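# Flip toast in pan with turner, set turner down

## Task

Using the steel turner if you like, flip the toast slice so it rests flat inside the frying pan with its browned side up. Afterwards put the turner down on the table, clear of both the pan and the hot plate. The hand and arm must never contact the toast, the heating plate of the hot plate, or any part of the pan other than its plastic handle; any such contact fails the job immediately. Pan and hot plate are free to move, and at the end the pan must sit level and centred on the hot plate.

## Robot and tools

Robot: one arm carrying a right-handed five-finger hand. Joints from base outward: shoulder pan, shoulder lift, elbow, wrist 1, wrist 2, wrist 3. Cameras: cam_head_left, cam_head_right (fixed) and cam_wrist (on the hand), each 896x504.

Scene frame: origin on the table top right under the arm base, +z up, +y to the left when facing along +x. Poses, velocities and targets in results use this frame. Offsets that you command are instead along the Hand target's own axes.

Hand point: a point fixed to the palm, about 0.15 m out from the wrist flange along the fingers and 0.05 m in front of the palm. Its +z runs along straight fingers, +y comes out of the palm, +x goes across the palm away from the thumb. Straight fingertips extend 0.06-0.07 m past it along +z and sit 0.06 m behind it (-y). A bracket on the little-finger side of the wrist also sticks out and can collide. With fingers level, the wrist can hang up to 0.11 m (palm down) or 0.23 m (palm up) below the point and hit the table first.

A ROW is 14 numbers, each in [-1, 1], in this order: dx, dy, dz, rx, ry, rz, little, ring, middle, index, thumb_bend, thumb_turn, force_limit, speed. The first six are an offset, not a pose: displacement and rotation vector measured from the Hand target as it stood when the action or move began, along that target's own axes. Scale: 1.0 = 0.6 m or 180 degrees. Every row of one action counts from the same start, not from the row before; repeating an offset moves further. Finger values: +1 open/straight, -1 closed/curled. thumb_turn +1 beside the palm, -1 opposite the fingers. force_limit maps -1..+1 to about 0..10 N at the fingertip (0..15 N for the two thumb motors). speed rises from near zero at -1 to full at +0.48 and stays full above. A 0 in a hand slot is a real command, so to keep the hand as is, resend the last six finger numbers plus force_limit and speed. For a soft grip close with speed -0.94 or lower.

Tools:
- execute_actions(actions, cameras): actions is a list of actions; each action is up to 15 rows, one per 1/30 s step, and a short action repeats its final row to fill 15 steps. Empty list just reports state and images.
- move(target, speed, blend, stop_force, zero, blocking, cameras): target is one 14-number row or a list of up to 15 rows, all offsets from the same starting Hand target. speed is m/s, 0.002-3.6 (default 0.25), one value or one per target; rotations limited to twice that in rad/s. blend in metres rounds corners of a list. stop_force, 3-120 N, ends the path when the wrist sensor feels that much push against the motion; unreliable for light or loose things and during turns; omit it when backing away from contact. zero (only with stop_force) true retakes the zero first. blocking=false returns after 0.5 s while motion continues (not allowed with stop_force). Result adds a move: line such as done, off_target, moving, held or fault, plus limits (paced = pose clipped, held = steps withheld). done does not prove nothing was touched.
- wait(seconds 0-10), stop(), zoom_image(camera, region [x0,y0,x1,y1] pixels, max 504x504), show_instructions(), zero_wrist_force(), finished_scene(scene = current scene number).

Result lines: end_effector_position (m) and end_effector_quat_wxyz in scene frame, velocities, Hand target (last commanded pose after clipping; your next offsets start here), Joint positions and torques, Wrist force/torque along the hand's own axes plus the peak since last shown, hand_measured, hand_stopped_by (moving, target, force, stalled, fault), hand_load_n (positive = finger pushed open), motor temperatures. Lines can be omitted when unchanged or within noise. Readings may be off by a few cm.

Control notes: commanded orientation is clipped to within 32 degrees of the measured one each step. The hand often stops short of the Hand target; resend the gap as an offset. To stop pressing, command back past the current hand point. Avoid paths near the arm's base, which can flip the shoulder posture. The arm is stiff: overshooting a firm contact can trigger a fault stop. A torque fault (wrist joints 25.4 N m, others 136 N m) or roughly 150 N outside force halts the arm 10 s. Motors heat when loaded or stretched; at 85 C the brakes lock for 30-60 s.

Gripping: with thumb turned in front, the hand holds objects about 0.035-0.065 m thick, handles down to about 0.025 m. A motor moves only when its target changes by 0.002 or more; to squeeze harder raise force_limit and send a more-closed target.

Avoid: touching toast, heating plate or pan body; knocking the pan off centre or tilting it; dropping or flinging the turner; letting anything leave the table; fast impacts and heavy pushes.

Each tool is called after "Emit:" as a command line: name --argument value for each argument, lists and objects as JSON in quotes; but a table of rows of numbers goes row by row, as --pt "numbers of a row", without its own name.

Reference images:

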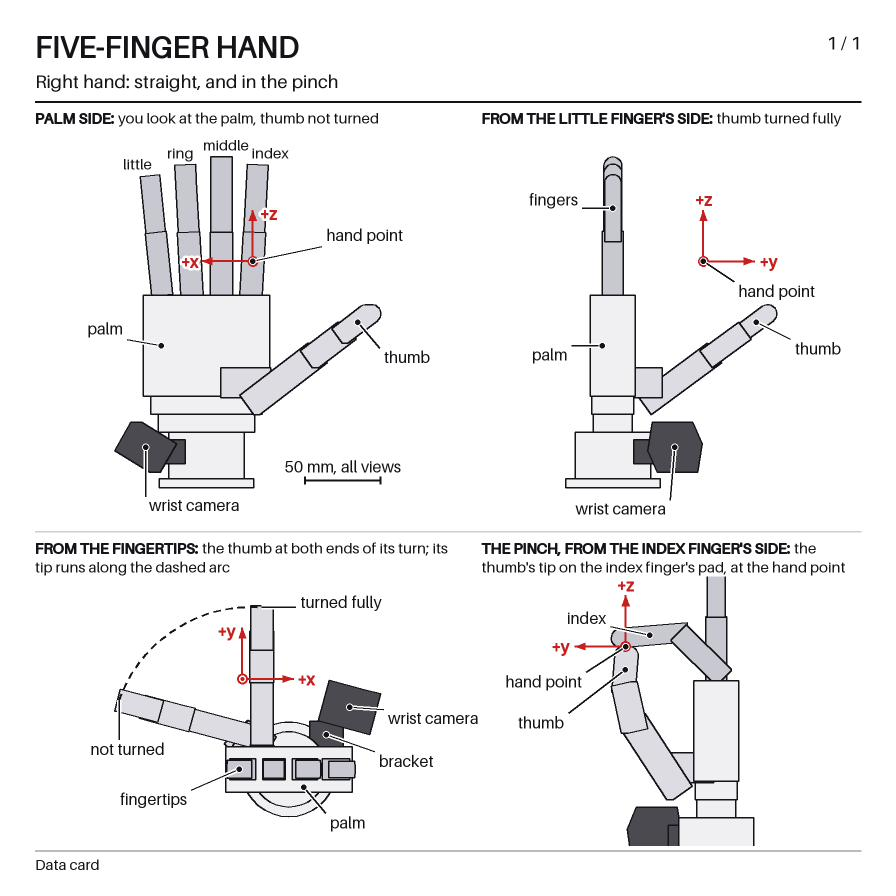

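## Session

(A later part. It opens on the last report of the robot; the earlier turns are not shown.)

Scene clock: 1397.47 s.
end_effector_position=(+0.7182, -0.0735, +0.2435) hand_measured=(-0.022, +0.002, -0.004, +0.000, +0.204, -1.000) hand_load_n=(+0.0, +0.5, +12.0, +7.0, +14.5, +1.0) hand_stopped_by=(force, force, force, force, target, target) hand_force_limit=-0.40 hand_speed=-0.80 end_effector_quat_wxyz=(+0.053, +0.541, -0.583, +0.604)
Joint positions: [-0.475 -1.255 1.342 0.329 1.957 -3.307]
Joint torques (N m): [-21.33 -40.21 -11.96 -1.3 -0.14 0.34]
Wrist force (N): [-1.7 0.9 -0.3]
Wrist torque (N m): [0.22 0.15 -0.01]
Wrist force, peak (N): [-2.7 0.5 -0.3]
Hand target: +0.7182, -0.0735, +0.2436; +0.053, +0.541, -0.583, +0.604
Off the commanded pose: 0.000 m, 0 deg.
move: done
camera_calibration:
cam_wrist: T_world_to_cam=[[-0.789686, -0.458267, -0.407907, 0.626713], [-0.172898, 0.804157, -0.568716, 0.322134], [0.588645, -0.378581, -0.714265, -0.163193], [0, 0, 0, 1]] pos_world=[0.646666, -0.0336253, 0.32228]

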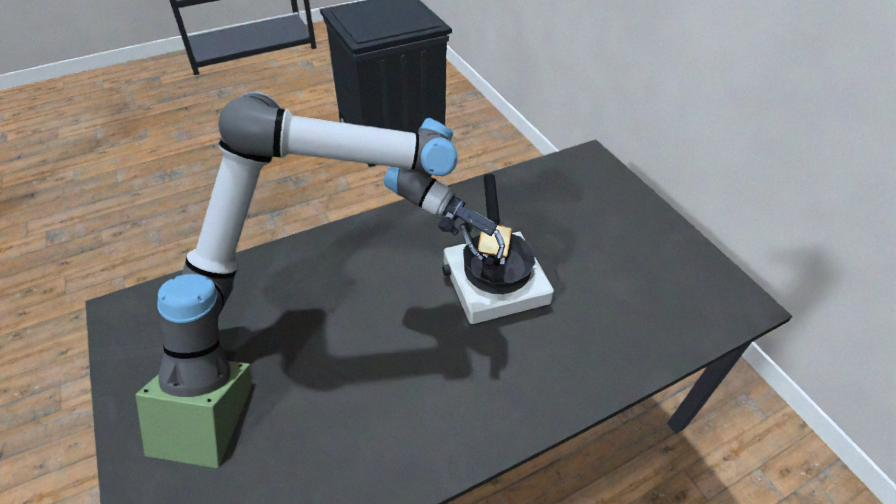

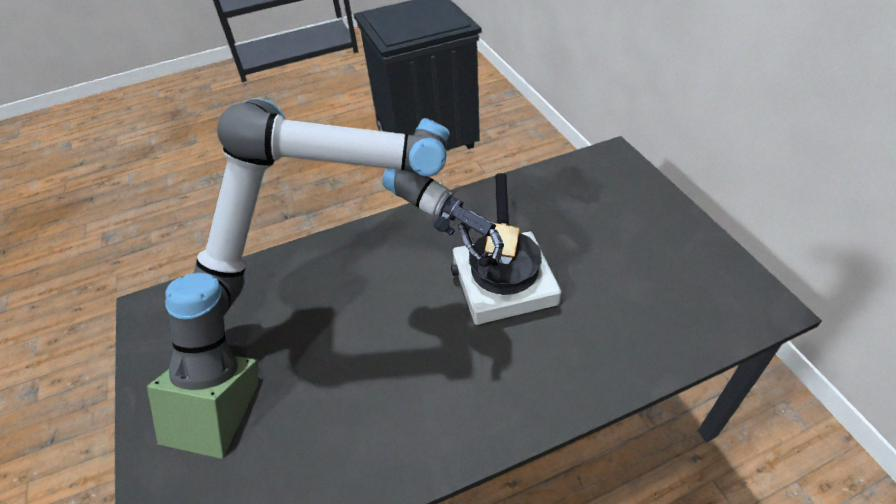

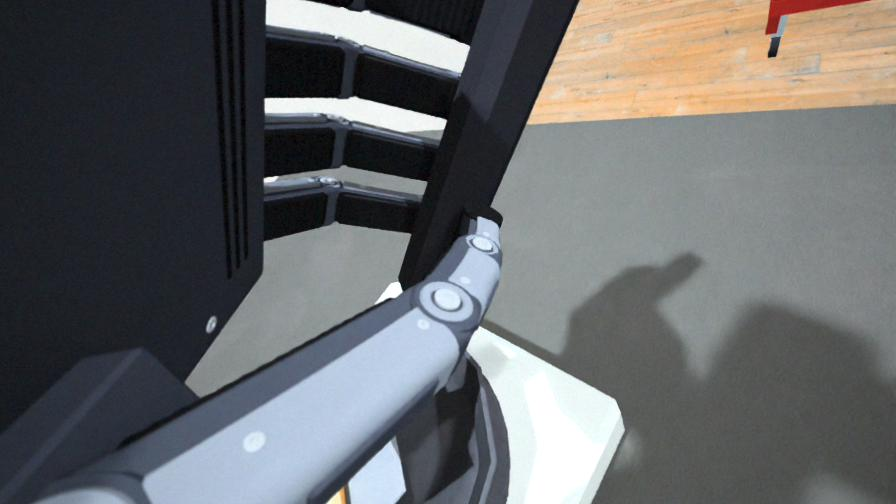

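Emit:
move --pt "0.0116 0.0114 0.0035 0 0 0 -0.35 -0.35 -0.4 -0.3 0.2 -1 -0.4 -0.8" --pt "0.1189 -0.0856 -0.0363 0 0 0 -0.35 -0.35 -0.4 -0.3 0.2 -1 -0.4 -0.8" --speed 0.06 --cameras '["all"]'

Emit:
zoom_image --camera "cam_head_left" --region '[450, 200, 550, 300]'

Emit:
zoom_image --camera "cam_head_right" --region '[450, 200, 550, 300]'

Scene clock: 1404.03 s.
end_effector_position=(+0.7118, -0.0812, +0.3338) hand_measured=(-0.020, +0.002, -0.004, +0.000, +0.204, -1.000) hand_load_n=(+1.5, +0.0, +11.5, +7.5, +15.0, +1.5) hand_stopped_by=(force, force, force, force, target, target) hand_force_limit=-0.40 hand_speed=-0.80 end_effector_quat_wxyz=(+0.053, +0.541, -0.583, +0.604) end_effector_velocity=(+0.000, +0.000, -0.001) end_effector_angular_velocity=(-0.001, -0.003, +0.000)
Joint positions: [-0.581 -1.323 1.238 0.486 1.859 -3.352]
Joint velocities: [0.002 0 0.003 -0.005 0.003 0.002]
Joint torques (N m): [-6.71 -22.69 -16.34 -2.8 2.85 1.6]
Wrist force (N): [-3.5 1.2 0.5]
Wrist torque (N m): [0.06 0.25 -0.29]
Wrist force, peak (N): [-3.9 1.1 0.4]
Hand target: +0.7119, -0.0812, +0.3336; +0.053, +0.541, -0.583, +0.604
Off the commanded pose: 0.000 m, 0 deg.
move: done
camera_calibration:
cam_wrist: T_world_to_cam=[[-0.789456, -0.458593, -0.407985, 0.65476], [-0.173004, 0.803976, -0.568939, 0.37871], [0.588922, -0.37857, -0.714042, -0.0980515], [0, 0, 0, 1]] pos_world=[0.640167, -0.0413247, 0.412582]

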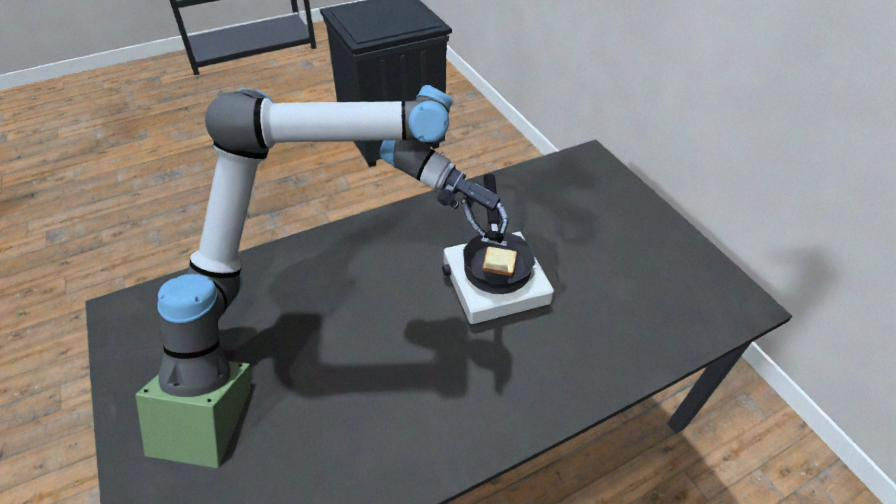

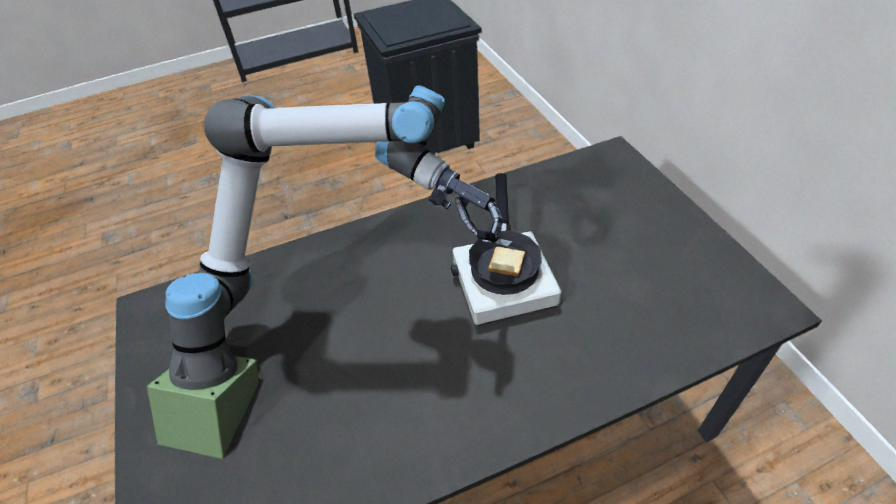

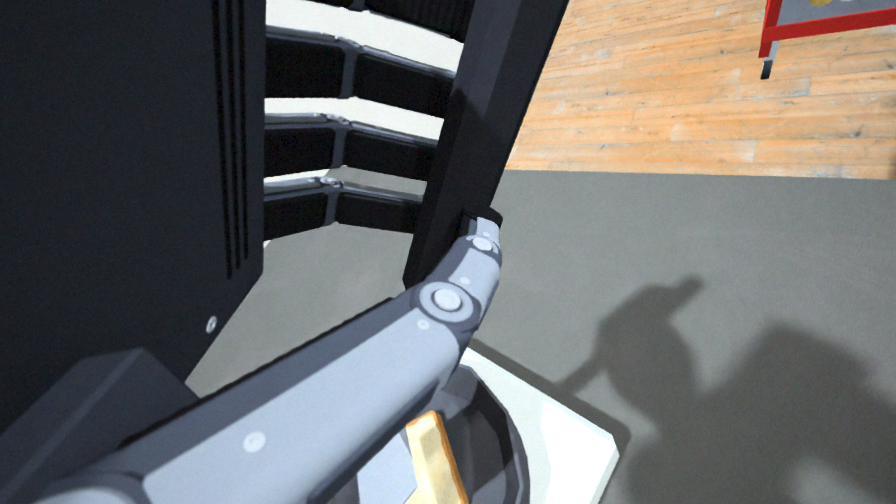

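Scaled by 5.040.

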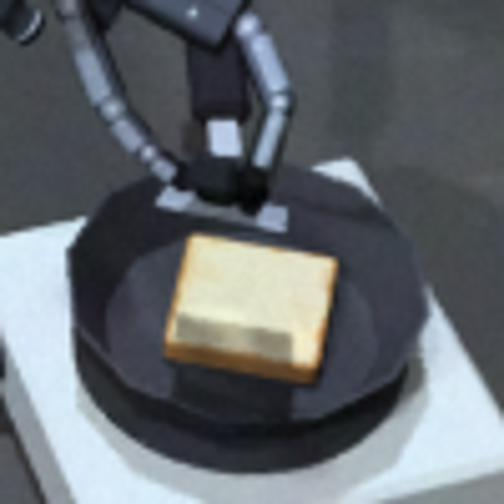

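Scaled by 5.040.

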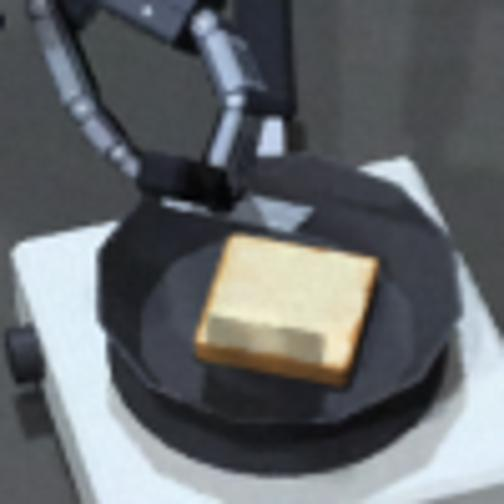

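Emit:
move --target '[0.0155, 0.0272, 0.0433, 0.004, 0.0166, -0.0766, -0.35, -0.35, -0.4, -0.3, 0.2, -1, -0.4, -0.8]' --speed 0.1 --cameras '["all"]'

Emit:
zoom_image --camera "cam_head_left" --region '[465, 225, 535, 295]'

Emit:
zoom_image --camera "cam_head_right" --region '[465, 225, 535, 295]'

Scene clock: 1447.23 s.
end_effector_position=(+0.7121, -0.1114, +0.3226) hand_measured=(-0.020, +0.002, -0.004, +0.000, +0.204, -1.000) hand_load_n=(+1.5, +0.0, +11.5, +7.5, +14.5, +2.0) hand_stopped_by=(force, force, force, force, target, target) hand_force_limit=-0.40 hand_speed=-0.80 end_effector_quat_wxyz=(+0.137, +0.592, -0.509, +0.610)
Joint positions: [-0.565 -1.283 1.256 0.4 1.918 -3.596]
Joint torques (N m): [-19.21 -47.89 -24.72 2.14 -0.08 0.63]
Wrist force (N): [-3.9 0.2 -0.1]
Wrist torque (N m): [0.02 0.27 -0.28]
Wrist force, peak (N): [-4.2 0.3 0.4]
Hand target: +0.7121, -0.1114, +0.3228; +0.137, +0.592, -0.508, +0.611
Off the commanded pose: 0.000 m, 0 deg.
move: done
camera_calibration:
cam_wrist: T_world_to_cam=[[-0.817564, -0.544812, -0.186463, 0.575555], [-0.301331, 0.680712, -0.667706, 0.506179], [0.490702, -0.489705, -0.720694, -0.0579788], [0, 0, 0, 1]] pos_world=[0.651531, -0.0593855, 0.403514]

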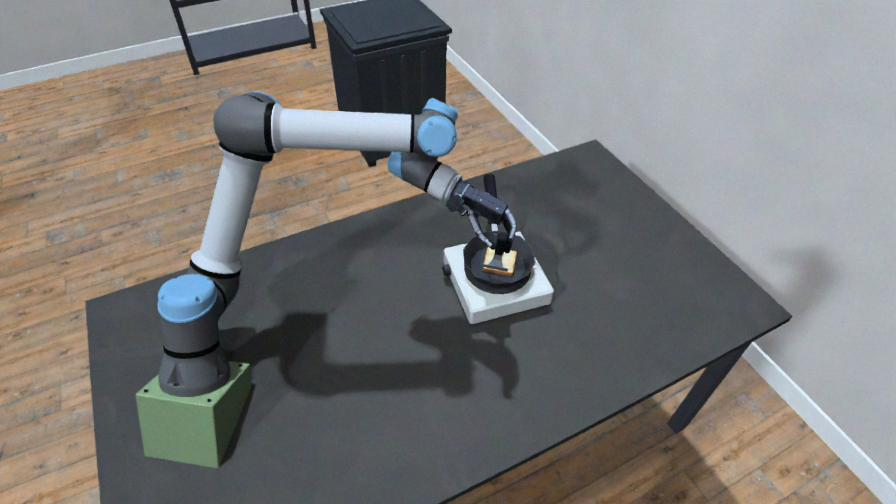

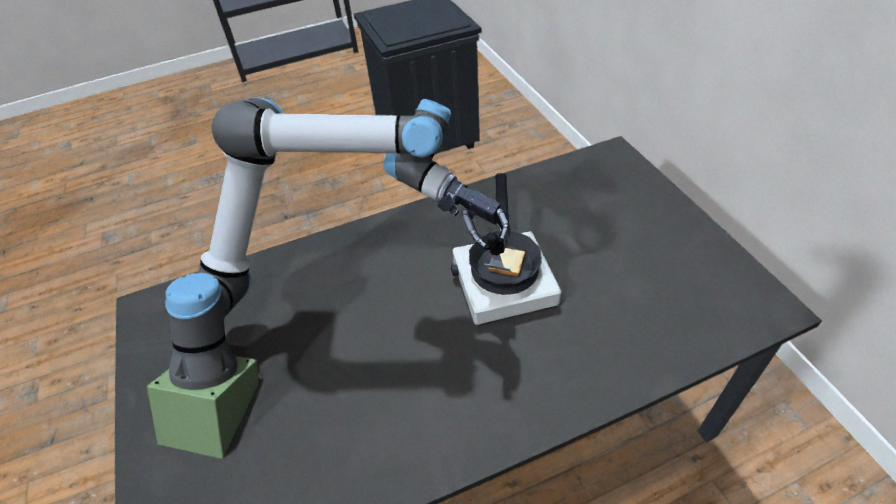

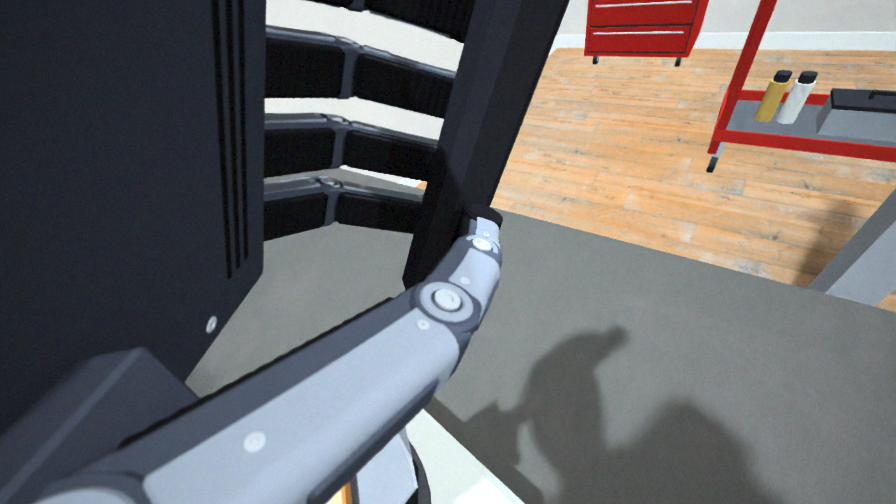

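Scaled by 7.200.

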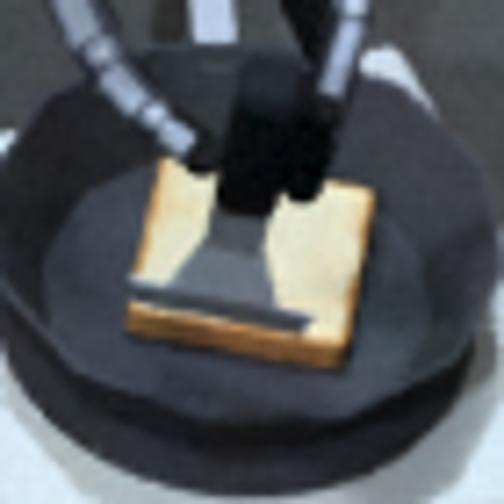

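Scaled by 7.200.

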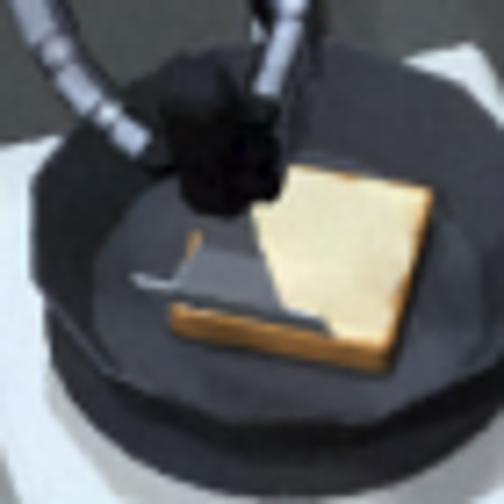

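Emit:
move --pt "-0.0102 -0.0165 -0.0052 0 0 0 -0.35 -0.35 -0.4 -0.3 0.2 -1 -0.4 -0.8" --pt "-0.0605 0.0103 0.0077 0 0 0 -0.35 -0.35 -0.4 -0.3 0.2 -1 -0.4 -0.8" --speed 0.05 --cameras '["all"]'

Emit:
zoom_image --camera "cam_head_left" --region '[465, 225, 535, 295]'

Emit:
zoom_image --camera "cam_head_right" --region '[465, 225, 535, 295]'

Scene clock: 1456.73 s.
end_effector_position=(+0.7196, -0.1021, +0.2874) hand_measured=(-0.020, +0.002, -0.004, +0.000, +0.204, -1.000) hand_load_n=(+1.5, +0.5, +12.0, +7.5, +14.5, +1.5) hand_stopped_by=(force, force, force, force, target, target) hand_force_limit=-0.40 hand_speed=-0.80 end_effector_quat_wxyz=(+0.137, +0.592, -0.509, +0.611) end_effector_velocity=(+0.000, +0.000, +0.003) end_effector_angular_velocity=(+0.003, +0.001, +0.000)
Joint positions: [-0.511 -1.247 1.275 0.354 1.969 -3.574]
Joint velocities: [-0.003 -0.001 -0.006 0.009 -0.005 0]
Joint torques (N m): [-21.36 -48.02 -26.63 2.18 0.08 -0.68]
Wrist force (N): [-3.7 -0.2 0.2]
Wrist torque (N m): [-0.06 0.22 -0.26]
Wrist force, peak (N): [-4.3 0.6 0.3]
Hand target: +0.7196, -0.1020, +0.2877; +0.137, +0.592, -0.508, +0.611
Off the commanded pose: 0.000 m, 0 deg.
move: done
camera_calibration:
cam_wrist: T_world_to_cam=[[-0.817544, -0.544829, -0.186501, 0.580263], [-0.301244, 0.680635, -0.667823, 0.478586], [0.490789, -0.489792, -0.720576, -0.0824568], [0, 0, 0, 1]] pos_world=[0.659031, -0.0499853, 0.368414]

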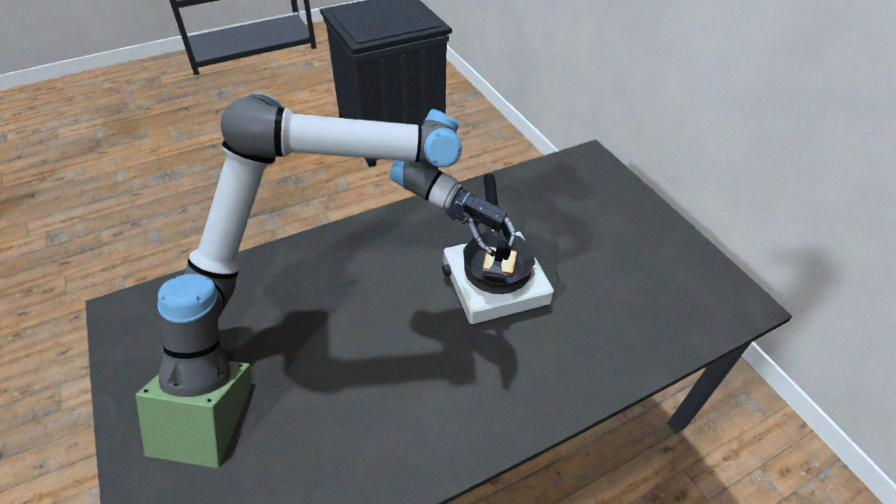

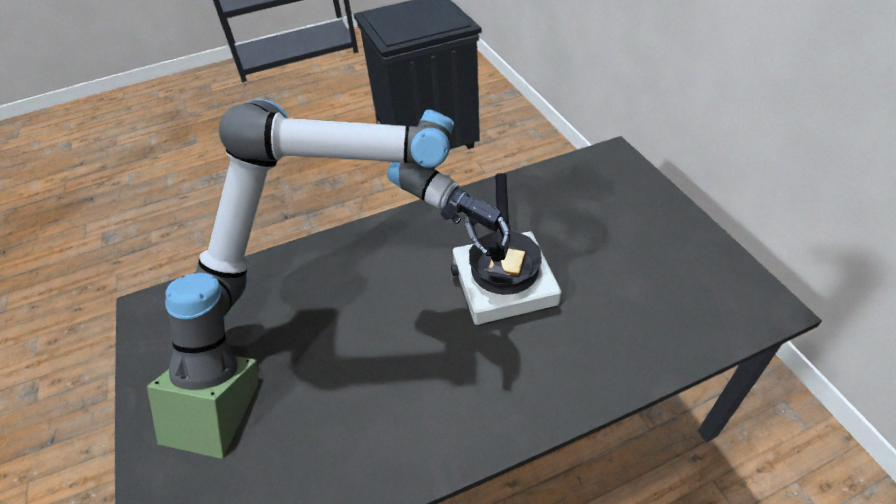

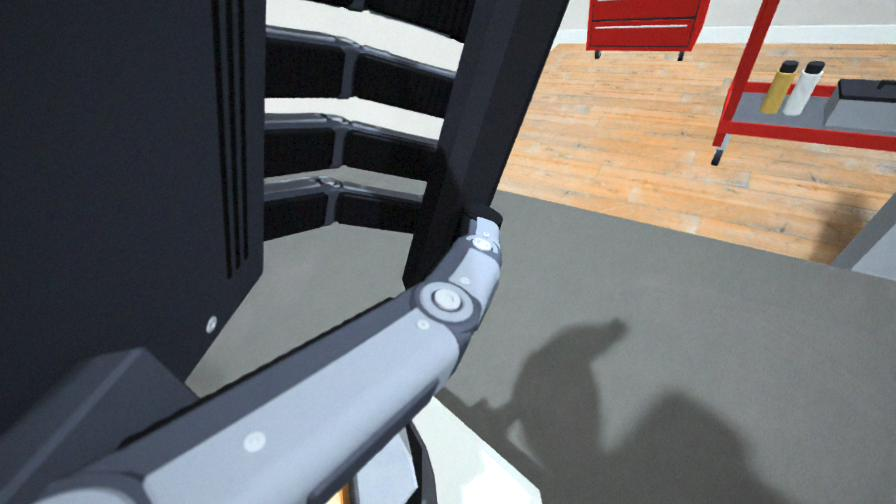

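Scaled by 7.200.

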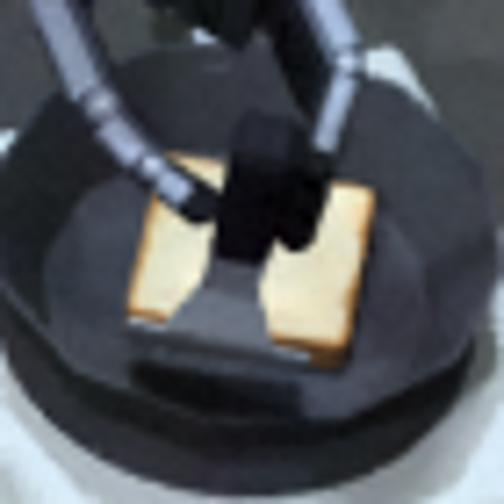

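Scaled by 7.200.

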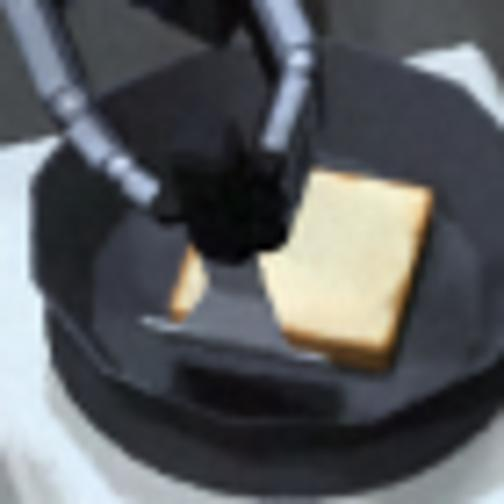

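Emit:
move --target '[-0.00431, 0.0023, 0.0011, 0, 0, 0, -0.35, -0.35, -0.4, -0.3, 0.2, -1, -0.4, -0.8]' --speed 0.02 --cameras '[]'

Emit:
move --target '[-0.00431, 0.0023, 0.0011, 0, 0, 0, -0.35, -0.35, -0.4, -0.3, 0.2, -1, -0.4, -0.8]' --speed 0.02 --cameras '[]'

Scene clock: 1460.83 s.
end_effector_position=(+0.7196, -0.1020, +0.2846) hand_measured=(-0.020, +0.002, -0.004, +0.000, +0.204, -1.000) hand_load_n=(+1.5, +0.0, +11.5, +7.5, +14.5, +2.0) hand_stopped_by=(force, force, force, force, target, target) hand_force_limit=-0.40 hand_speed=-0.80 end_effector_quat_wxyz=(+0.137, +0.592, -0.508, +0.611)
Joint positions: [-0.508 -1.246 1.279 0.348 1.972 -3.573]
Joint torques (N m): [-11.15 -27.9 -17.94 -1.09 2.46 1.94]
Wrist force (N): [-3.9 0.0 0.3]
Wrist torque (N m): [-0.03 0.25 -0.26]
Wrist force, peak (N): [-4.1 0.0 0.1]
Hand target: +0.7196, -0.1020, +0.2847; +0.137, +0.592, -0.508, +0.611
Off the commanded pose: 0.000 m, 0 deg.
move: done
No camera images: "cameras" was empty.

Scene clock: 1461.53 s.
end_effector_position=(+0.7196, -0.1020, +0.2816) hand_measured=(-0.020, +0.002, -0.004, +0.000, +0.204, -1.000) hand_load_n=(+1.5, +0.0, +11.5, +7.5, +15.0, +1.5) hand_stopped_by=(force, force, force, force, target, target) hand_force_limit=-0.40 hand_speed=-0.80 end_effector_quat_wxyz=(+0.137, +0.592, -0.508, +0.611)
Joint positions: [-0.505 -1.244 1.282 0.342 1.974 -3.572]
Joint torques (N m): [-10.61 -27.04 -16.63 -0.99 1.74 1.9]
Wrist force (N): [-1.6 -0.2 -0.1]
Wrist torque (N m): [0.03 0.23 -0.14]
Wrist force, peak (N): [-4.0 -0.2 0.4]
Hand target: +0.7196, -0.1020, +0.2817; +0.137, +0.592, -0.508, +0.611
Off the commanded pose: 0.000 m, 0 deg.
move: done
No camera images: "cameras" was empty.

Emit:
move --target '[-0.0155, -0.0275, -0.0086, 0, 0, 0, -0.35, -0.35, -0.4, -0.3, 0.2, -1, -0.4, -0.8]' --speed 0.02 --cameras '["all"]'

Emit:
zoom_image --camera "cam_head_left" --region '[465, 225, 535, 295]'

Emit:
zoom_image --camera "cam_head_right" --region '[465, 225, 535, 295]'

Scene clock: 1465.70 s.
end_effector_position=(+0.7317, -0.0866, +0.2823) hand_measured=(-0.020, +0.002, -0.004, +0.000, +0.204, -1.000) hand_load_n=(+1.5, +0.0, +11.5, +7.5, +14.5, +1.5) hand_stopped_by=(force, force, force, force, target, target) hand_force_limit=-0.40 hand_speed=-0.80 end_effector_quat_wxyz=(+0.137, +0.592, -0.509, +0.610)
Joint positions: [-0.473 -1.218 1.223 0.382 2.004 -3.559]
Joint torques (N m): [-21.67 -43.62 -14.9 -1.46 -0.1 0.47]
Wrist force (N): [-3.2 0.8 0.7]
Wrist torque (N m): [0.05 0.19 -0.22]
Wrist force, peak (N): [-3.5 0.6 0.5]
Hand target: +0.7317, -0.0866, +0.2824; +0.137, +0.592, -0.508, +0.611
Off the commanded pose: 0.000 m, 0 deg.
move: done
camera_calibration:
cam_wrist: T_world_to_cam=[[-0.817637, -0.544766, -0.186278, 0.597613], [-0.301337, 0.680622, -0.667795, 0.468261], [0.490577, -0.489882, -0.72066, -0.0843807], [0, 0, 0, 1]] pos_world=[0.67113, -0.0344854, 0.363214]

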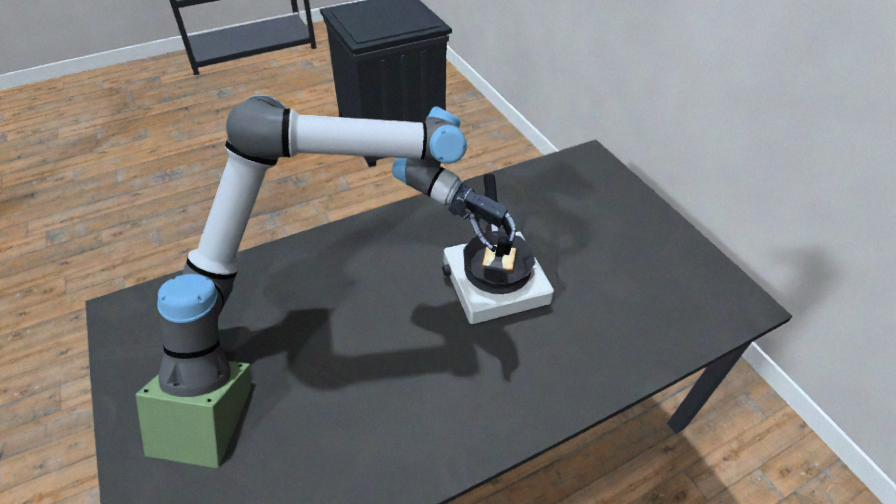

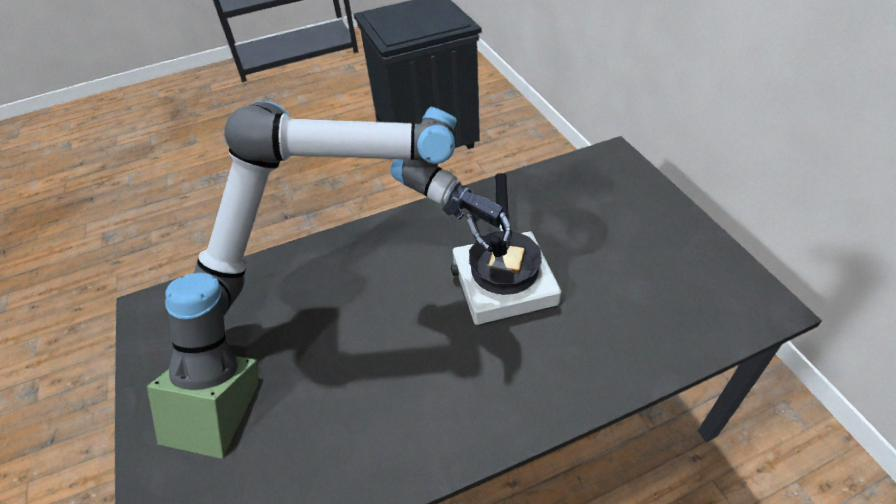

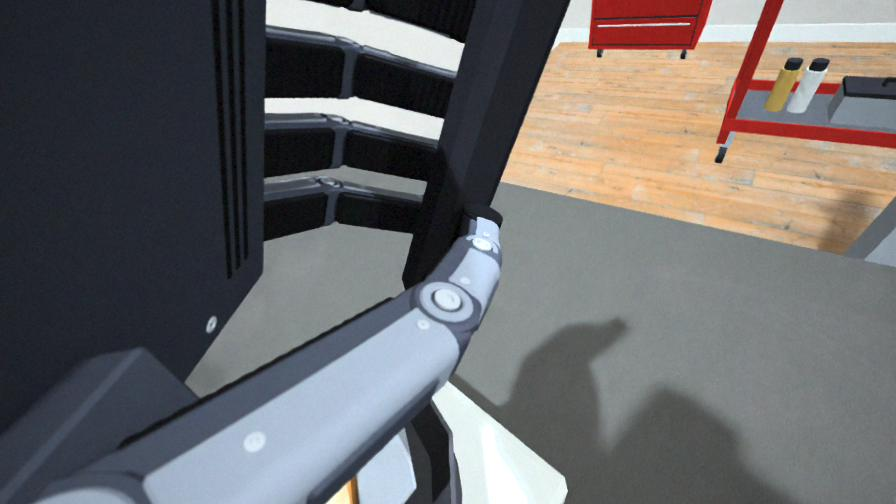

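Scaled by 7.200.

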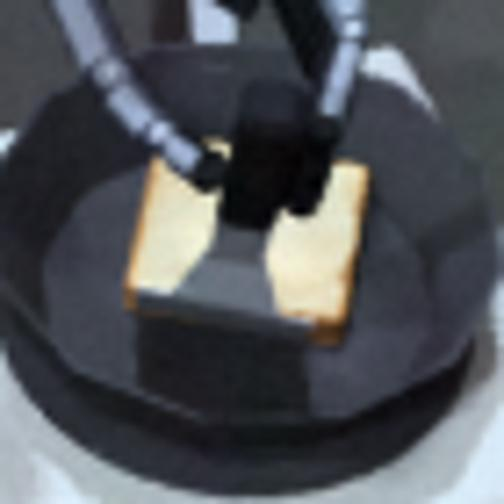

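Scaled by 7.200.

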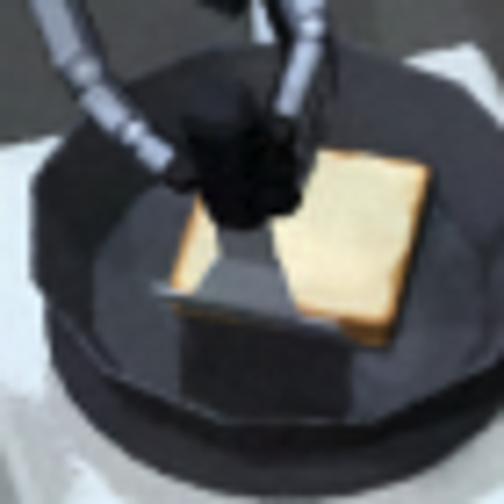

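Emit:
move --target '[-0.0116, -0.0206, -0.0065, 0, 0, 0, -0.35, -0.35, -0.4, -0.3, 0.2, -1, -0.4, -0.8]' --speed 0.02 --cameras '["all"]'

Emit:
zoom_image --camera "cam_head_left" --region '[465, 225, 535, 295]'

Emit:
zoom_image --camera "cam_head_right" --region '[465, 225, 535, 295]'

Scene clock: 1469.77 s.
end_effector_position=(+0.7407, -0.0750, +0.2828) hand_measured=(-0.020, +0.002, -0.004, +0.000, +0.204, -1.000) hand_load_n=(+1.5, +0.5, +11.5, +7.0, +15.0, +2.0) hand_stopped_by=(force, force, force, force, target, target) hand_force_limit=-0.40 hand_speed=-0.80 end_effector_quat_wxyz=(+0.137, +0.592, -0.509, +0.610)
Joint positions: [-0.449 -1.198 1.177 0.413 2.026 -3.549]
Joint torques (N m): [-19.88 -46.08 -12.91 -1.52 -0.03 0.75]
Wrist force (N): [-3.3 0.5 0.7]
Wrist torque (N m): [-0.03 0.21 -0.24]
Wrist force, peak (N): [-3.7 0.8 0.8]
Hand target: +0.7407, -0.0750, +0.2829; +0.137, +0.592, -0.508, +0.611
Off the commanded pose: 0.000 m, 0 deg.
move: done
camera_calibration:
cam_wrist: T_world_to_cam=[[-0.817637, -0.544766, -0.186278, 0.611385], [-0.301337, 0.680622, -0.667795, 0.463411], [0.490577, -0.489882, -0.72066, -0.0827529], [0, 0, 0, 1]] pos_world=[0.68013, -0.0228854, 0.363714]

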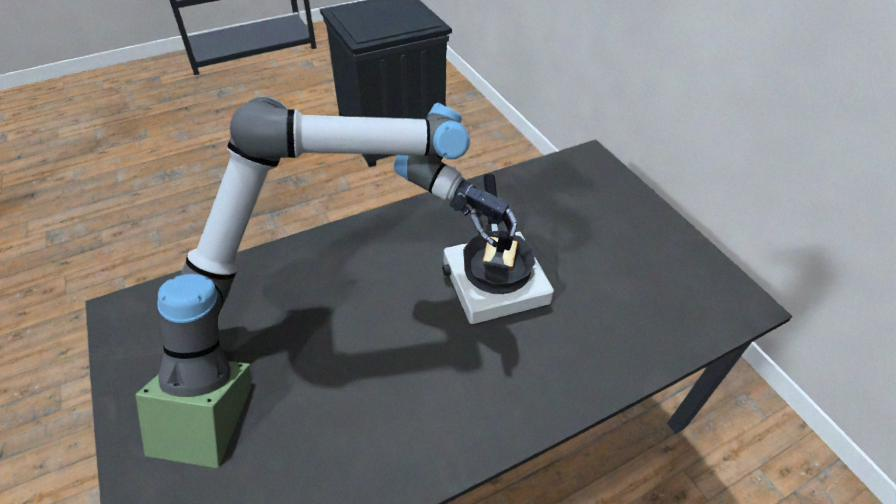

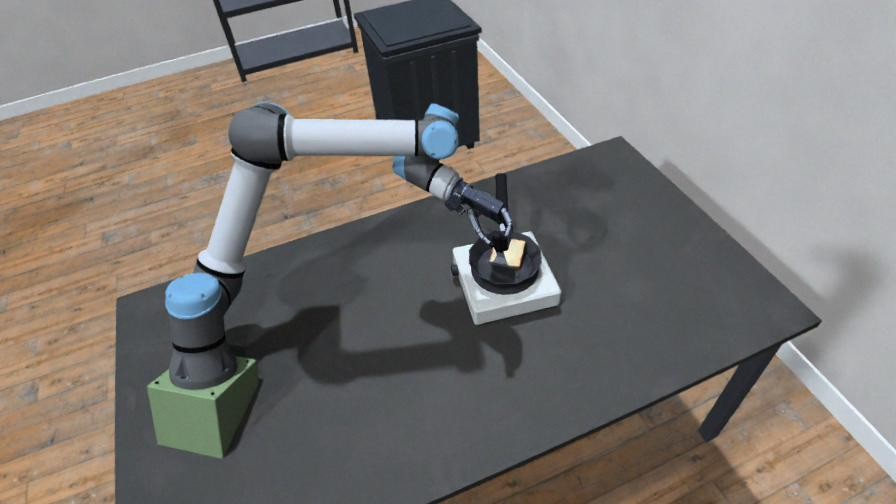

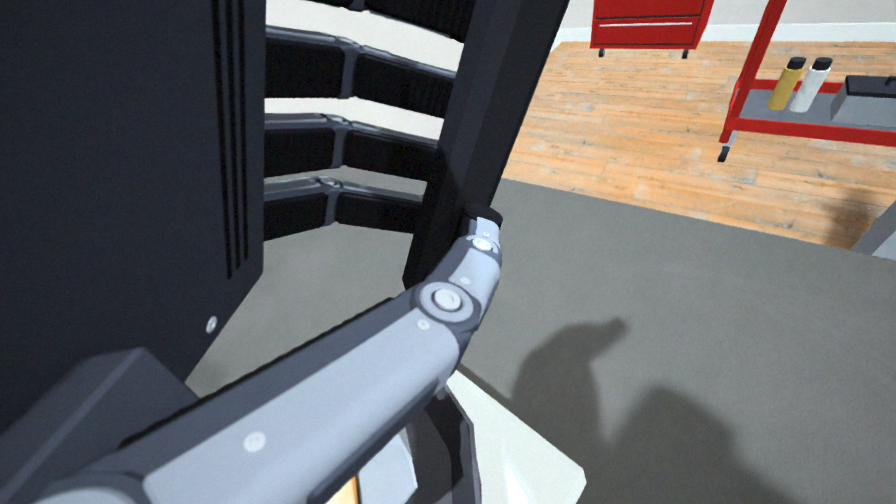

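Scaled by 7.200.

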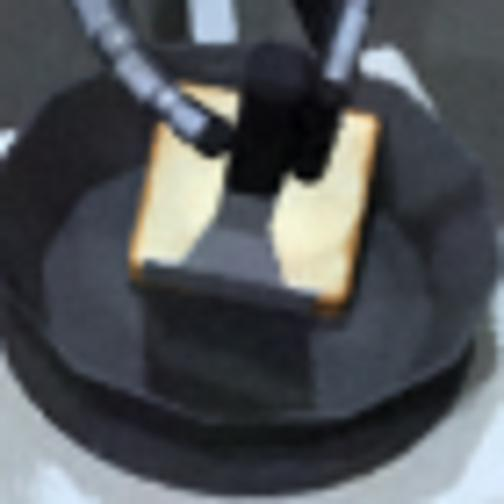

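Scaled by 7.200.

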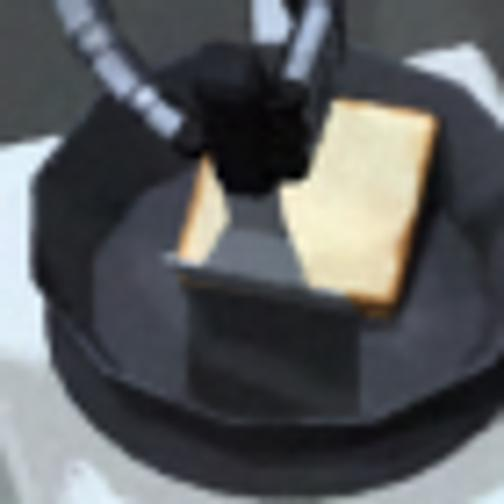

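Emit:
move --pt "0.0232 0.0412 0.0129 0 0 0 -0.35 -0.35 -0.4 -0.3 0.2 -1 -0.4 -0.8" --pt "0.0807 0.0106 -0.0017 0 0 0 -0.35 -0.35 -0.4 -0.3 0.2 -1 -0.4 -0.8" --speed 0.06 --cameras '["all"]'

Emit:
zoom_image --camera "cam_head_left" --region '[465, 225, 535, 295]'

Emit:
zoom_image --camera "cam_head_right" --region '[465, 225, 535, 295]'

Scene clock: 1641.90 s.
end_effector_position=(+0.7225, -0.0981, +0.3221) hand_measured=(-0.020, +0.002, -0.004, +0.000, +0.204, -1.000) hand_load_n=(+1.5, +0.0, +11.5, +7.5, +14.5, +1.5) hand_stopped_by=(force, force, force, force, target, target) hand_force_limit=-0.40 hand_speed=-0.80 end_effector_quat_wxyz=(+0.137, +0.592, -0.508, +0.611) end_effector_velocity=(+0.001, +0.000, +0.000) end_effector_angular_velocity=(-0.002, -0.003, +0.000)
Joint positions: [-0.535 -1.261 1.209 0.429 1.947 -3.584]
Joint velocities: [0.002 0.001 0.001 -0.005 0.003 0.001]
Joint torques (N m): [-7.83 -24.1 -13.03 -2.49 3.24 1.47]
Wrist force (N): [-3.9 0.6 -0.2]
Wrist torque (N m): [0.06 0.26 -0.26]
Wrist force, peak (N): [-4.3 0.7 0.6]
Hand target: +0.7225, -0.0981, +0.3219; +0.137, +0.592, -0.508, +0.611
Off the commanded pose: 0.000 m, 0 deg.
move: done
camera_calibration:
cam_wrist: T_world_to_cam=[[-0.817454, -0.545006, -0.186379, 0.59115], [-0.30135, 0.68043, -0.667984, 0.499971], [0.490873, -0.489881, -0.720458, -0.0570956], [0, 0, 0, 1]] pos_world=[0.661931, -0.0459847, 0.403016]

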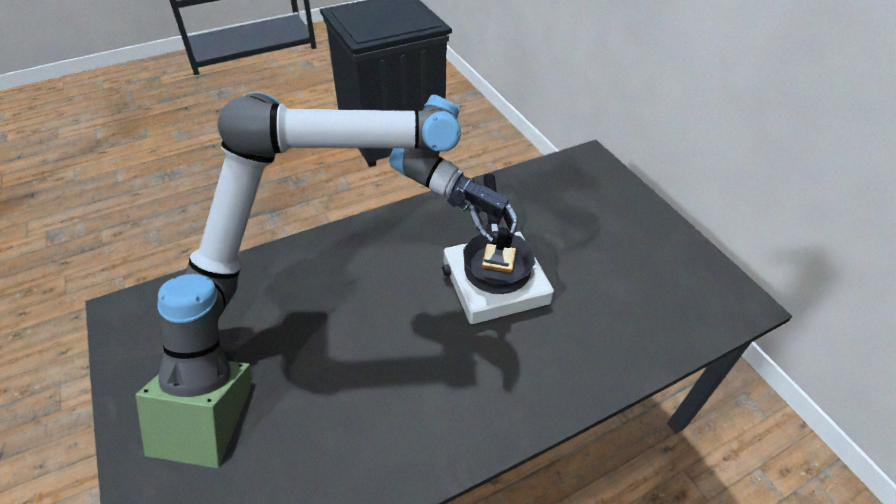

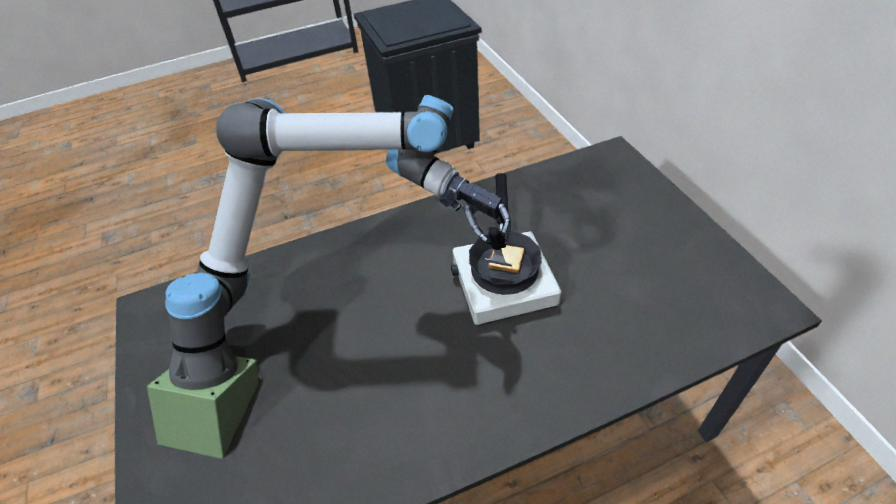

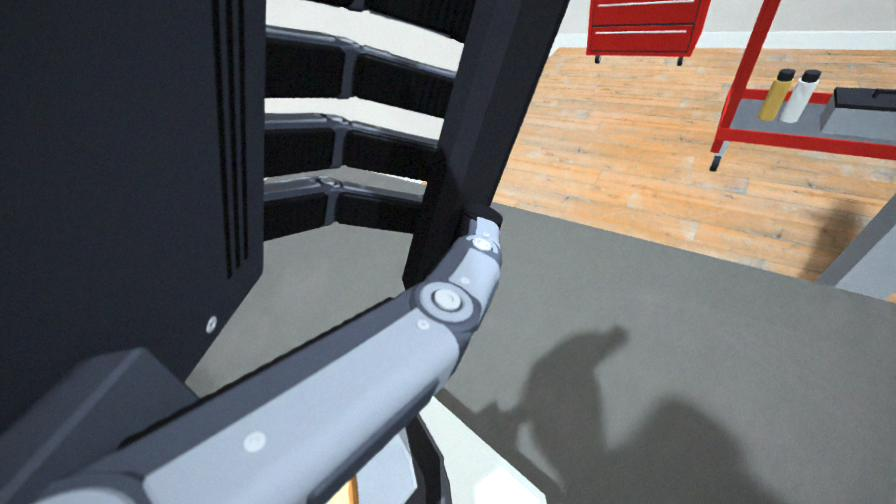

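Scaled by 7.200.

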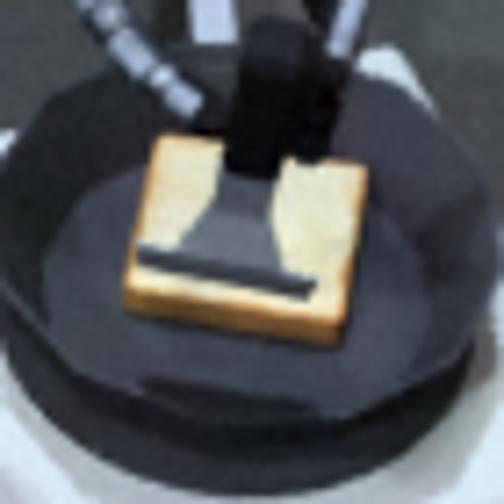

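Scaled by 7.200.

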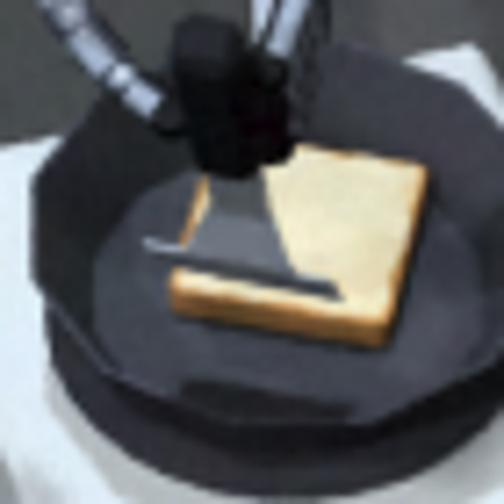

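Emit:
execute_actions --actions '[]' --cameras '["all"]'

Scene clock: 1654.23 s.
end_effector_position=(+0.7225, -0.0981, +0.3219) hand_measured=(-0.020, +0.002, -0.004, +0.000, +0.204, -1.000) hand_load_n=(+1.5, +0.5, +11.5, +7.5, +14.5, +1.5) hand_stopped_by=(force, force, force, force, target, target) hand_force_limit=-0.40 hand_speed=-0.80 end_effector_quat_wxyz=(+0.137, +0.592, -0.508, +0.611)
Joint positions: [-0.535 -1.261 1.209 0.429 1.947 -3.584]
Joint velocities: within noise
Joint torques (N m): [-7.33 -24.57 -14.37 -0.48 2.45 2.14]
Motor temperatures (°C): [23 24 22 34 36 27]
Wrist force (N): [-3.7 0.7 0.0]
Wrist torque (N m): [0.07 0.22 -0.24]
Wrist force, peak (N): [-3.9 0.7 -0.2]
Hand target: +0.7225, -0.0981, +0.3219; +0.137, +0.592, -0.508, +0.611
Off the commanded pose: 0.000 m, 0 deg.
camera_calibration:
cam_wrist: T_world_to_cam=[[-0.817498, -0.544934, -0.186396, 0.591098], [-0.301371, 0.680551, -0.667852, 0.49987], [0.490787, -0.489794, -0.720576, -0.0571807], [0, 0, 0, 1]] pos_world=[0.661931, -0.046085, 0.402815]

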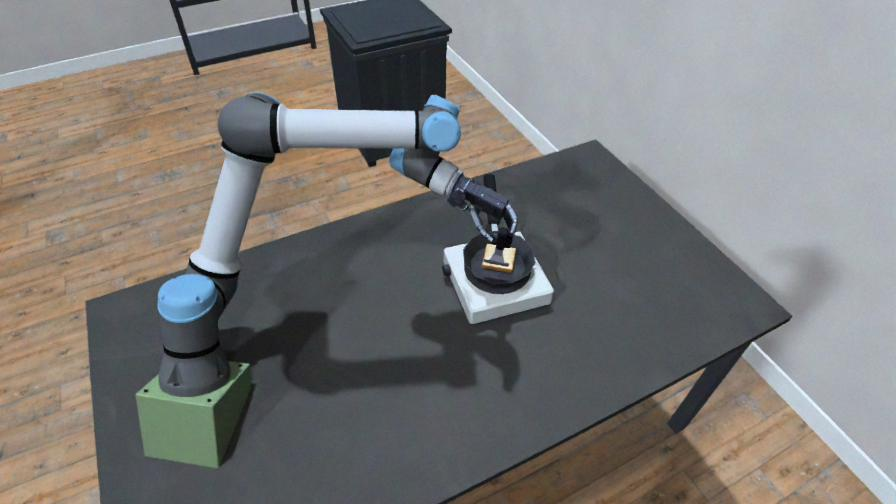

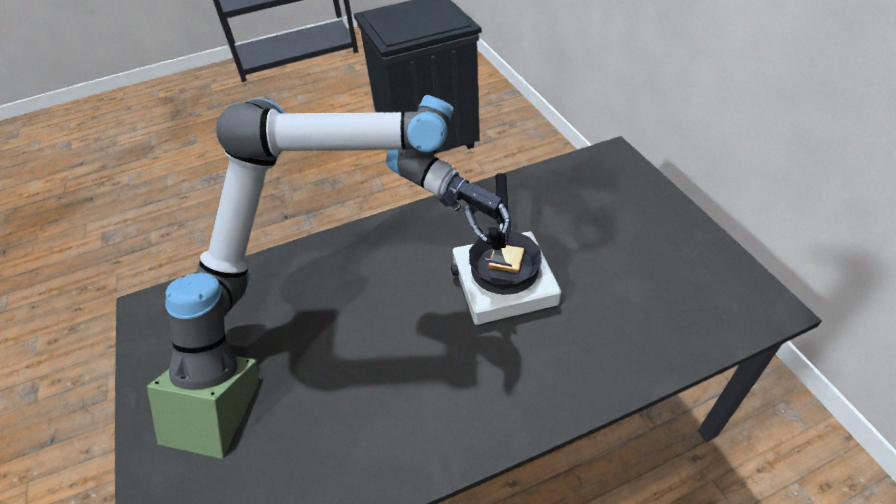

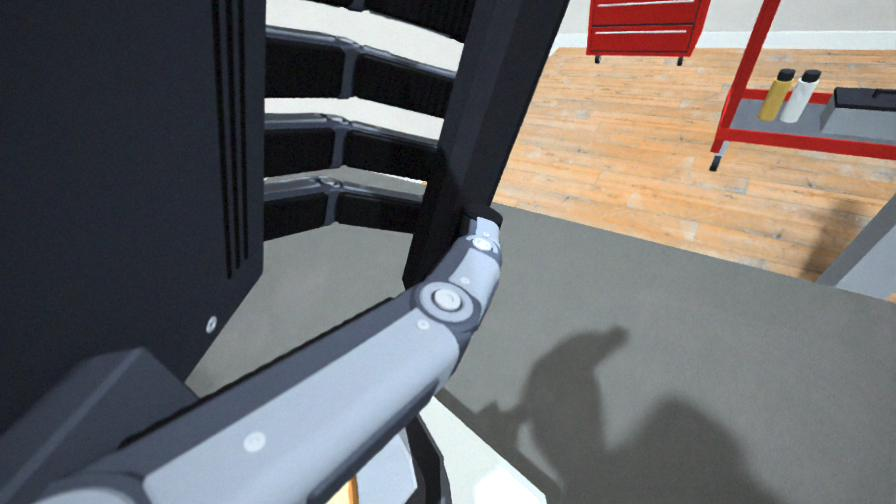

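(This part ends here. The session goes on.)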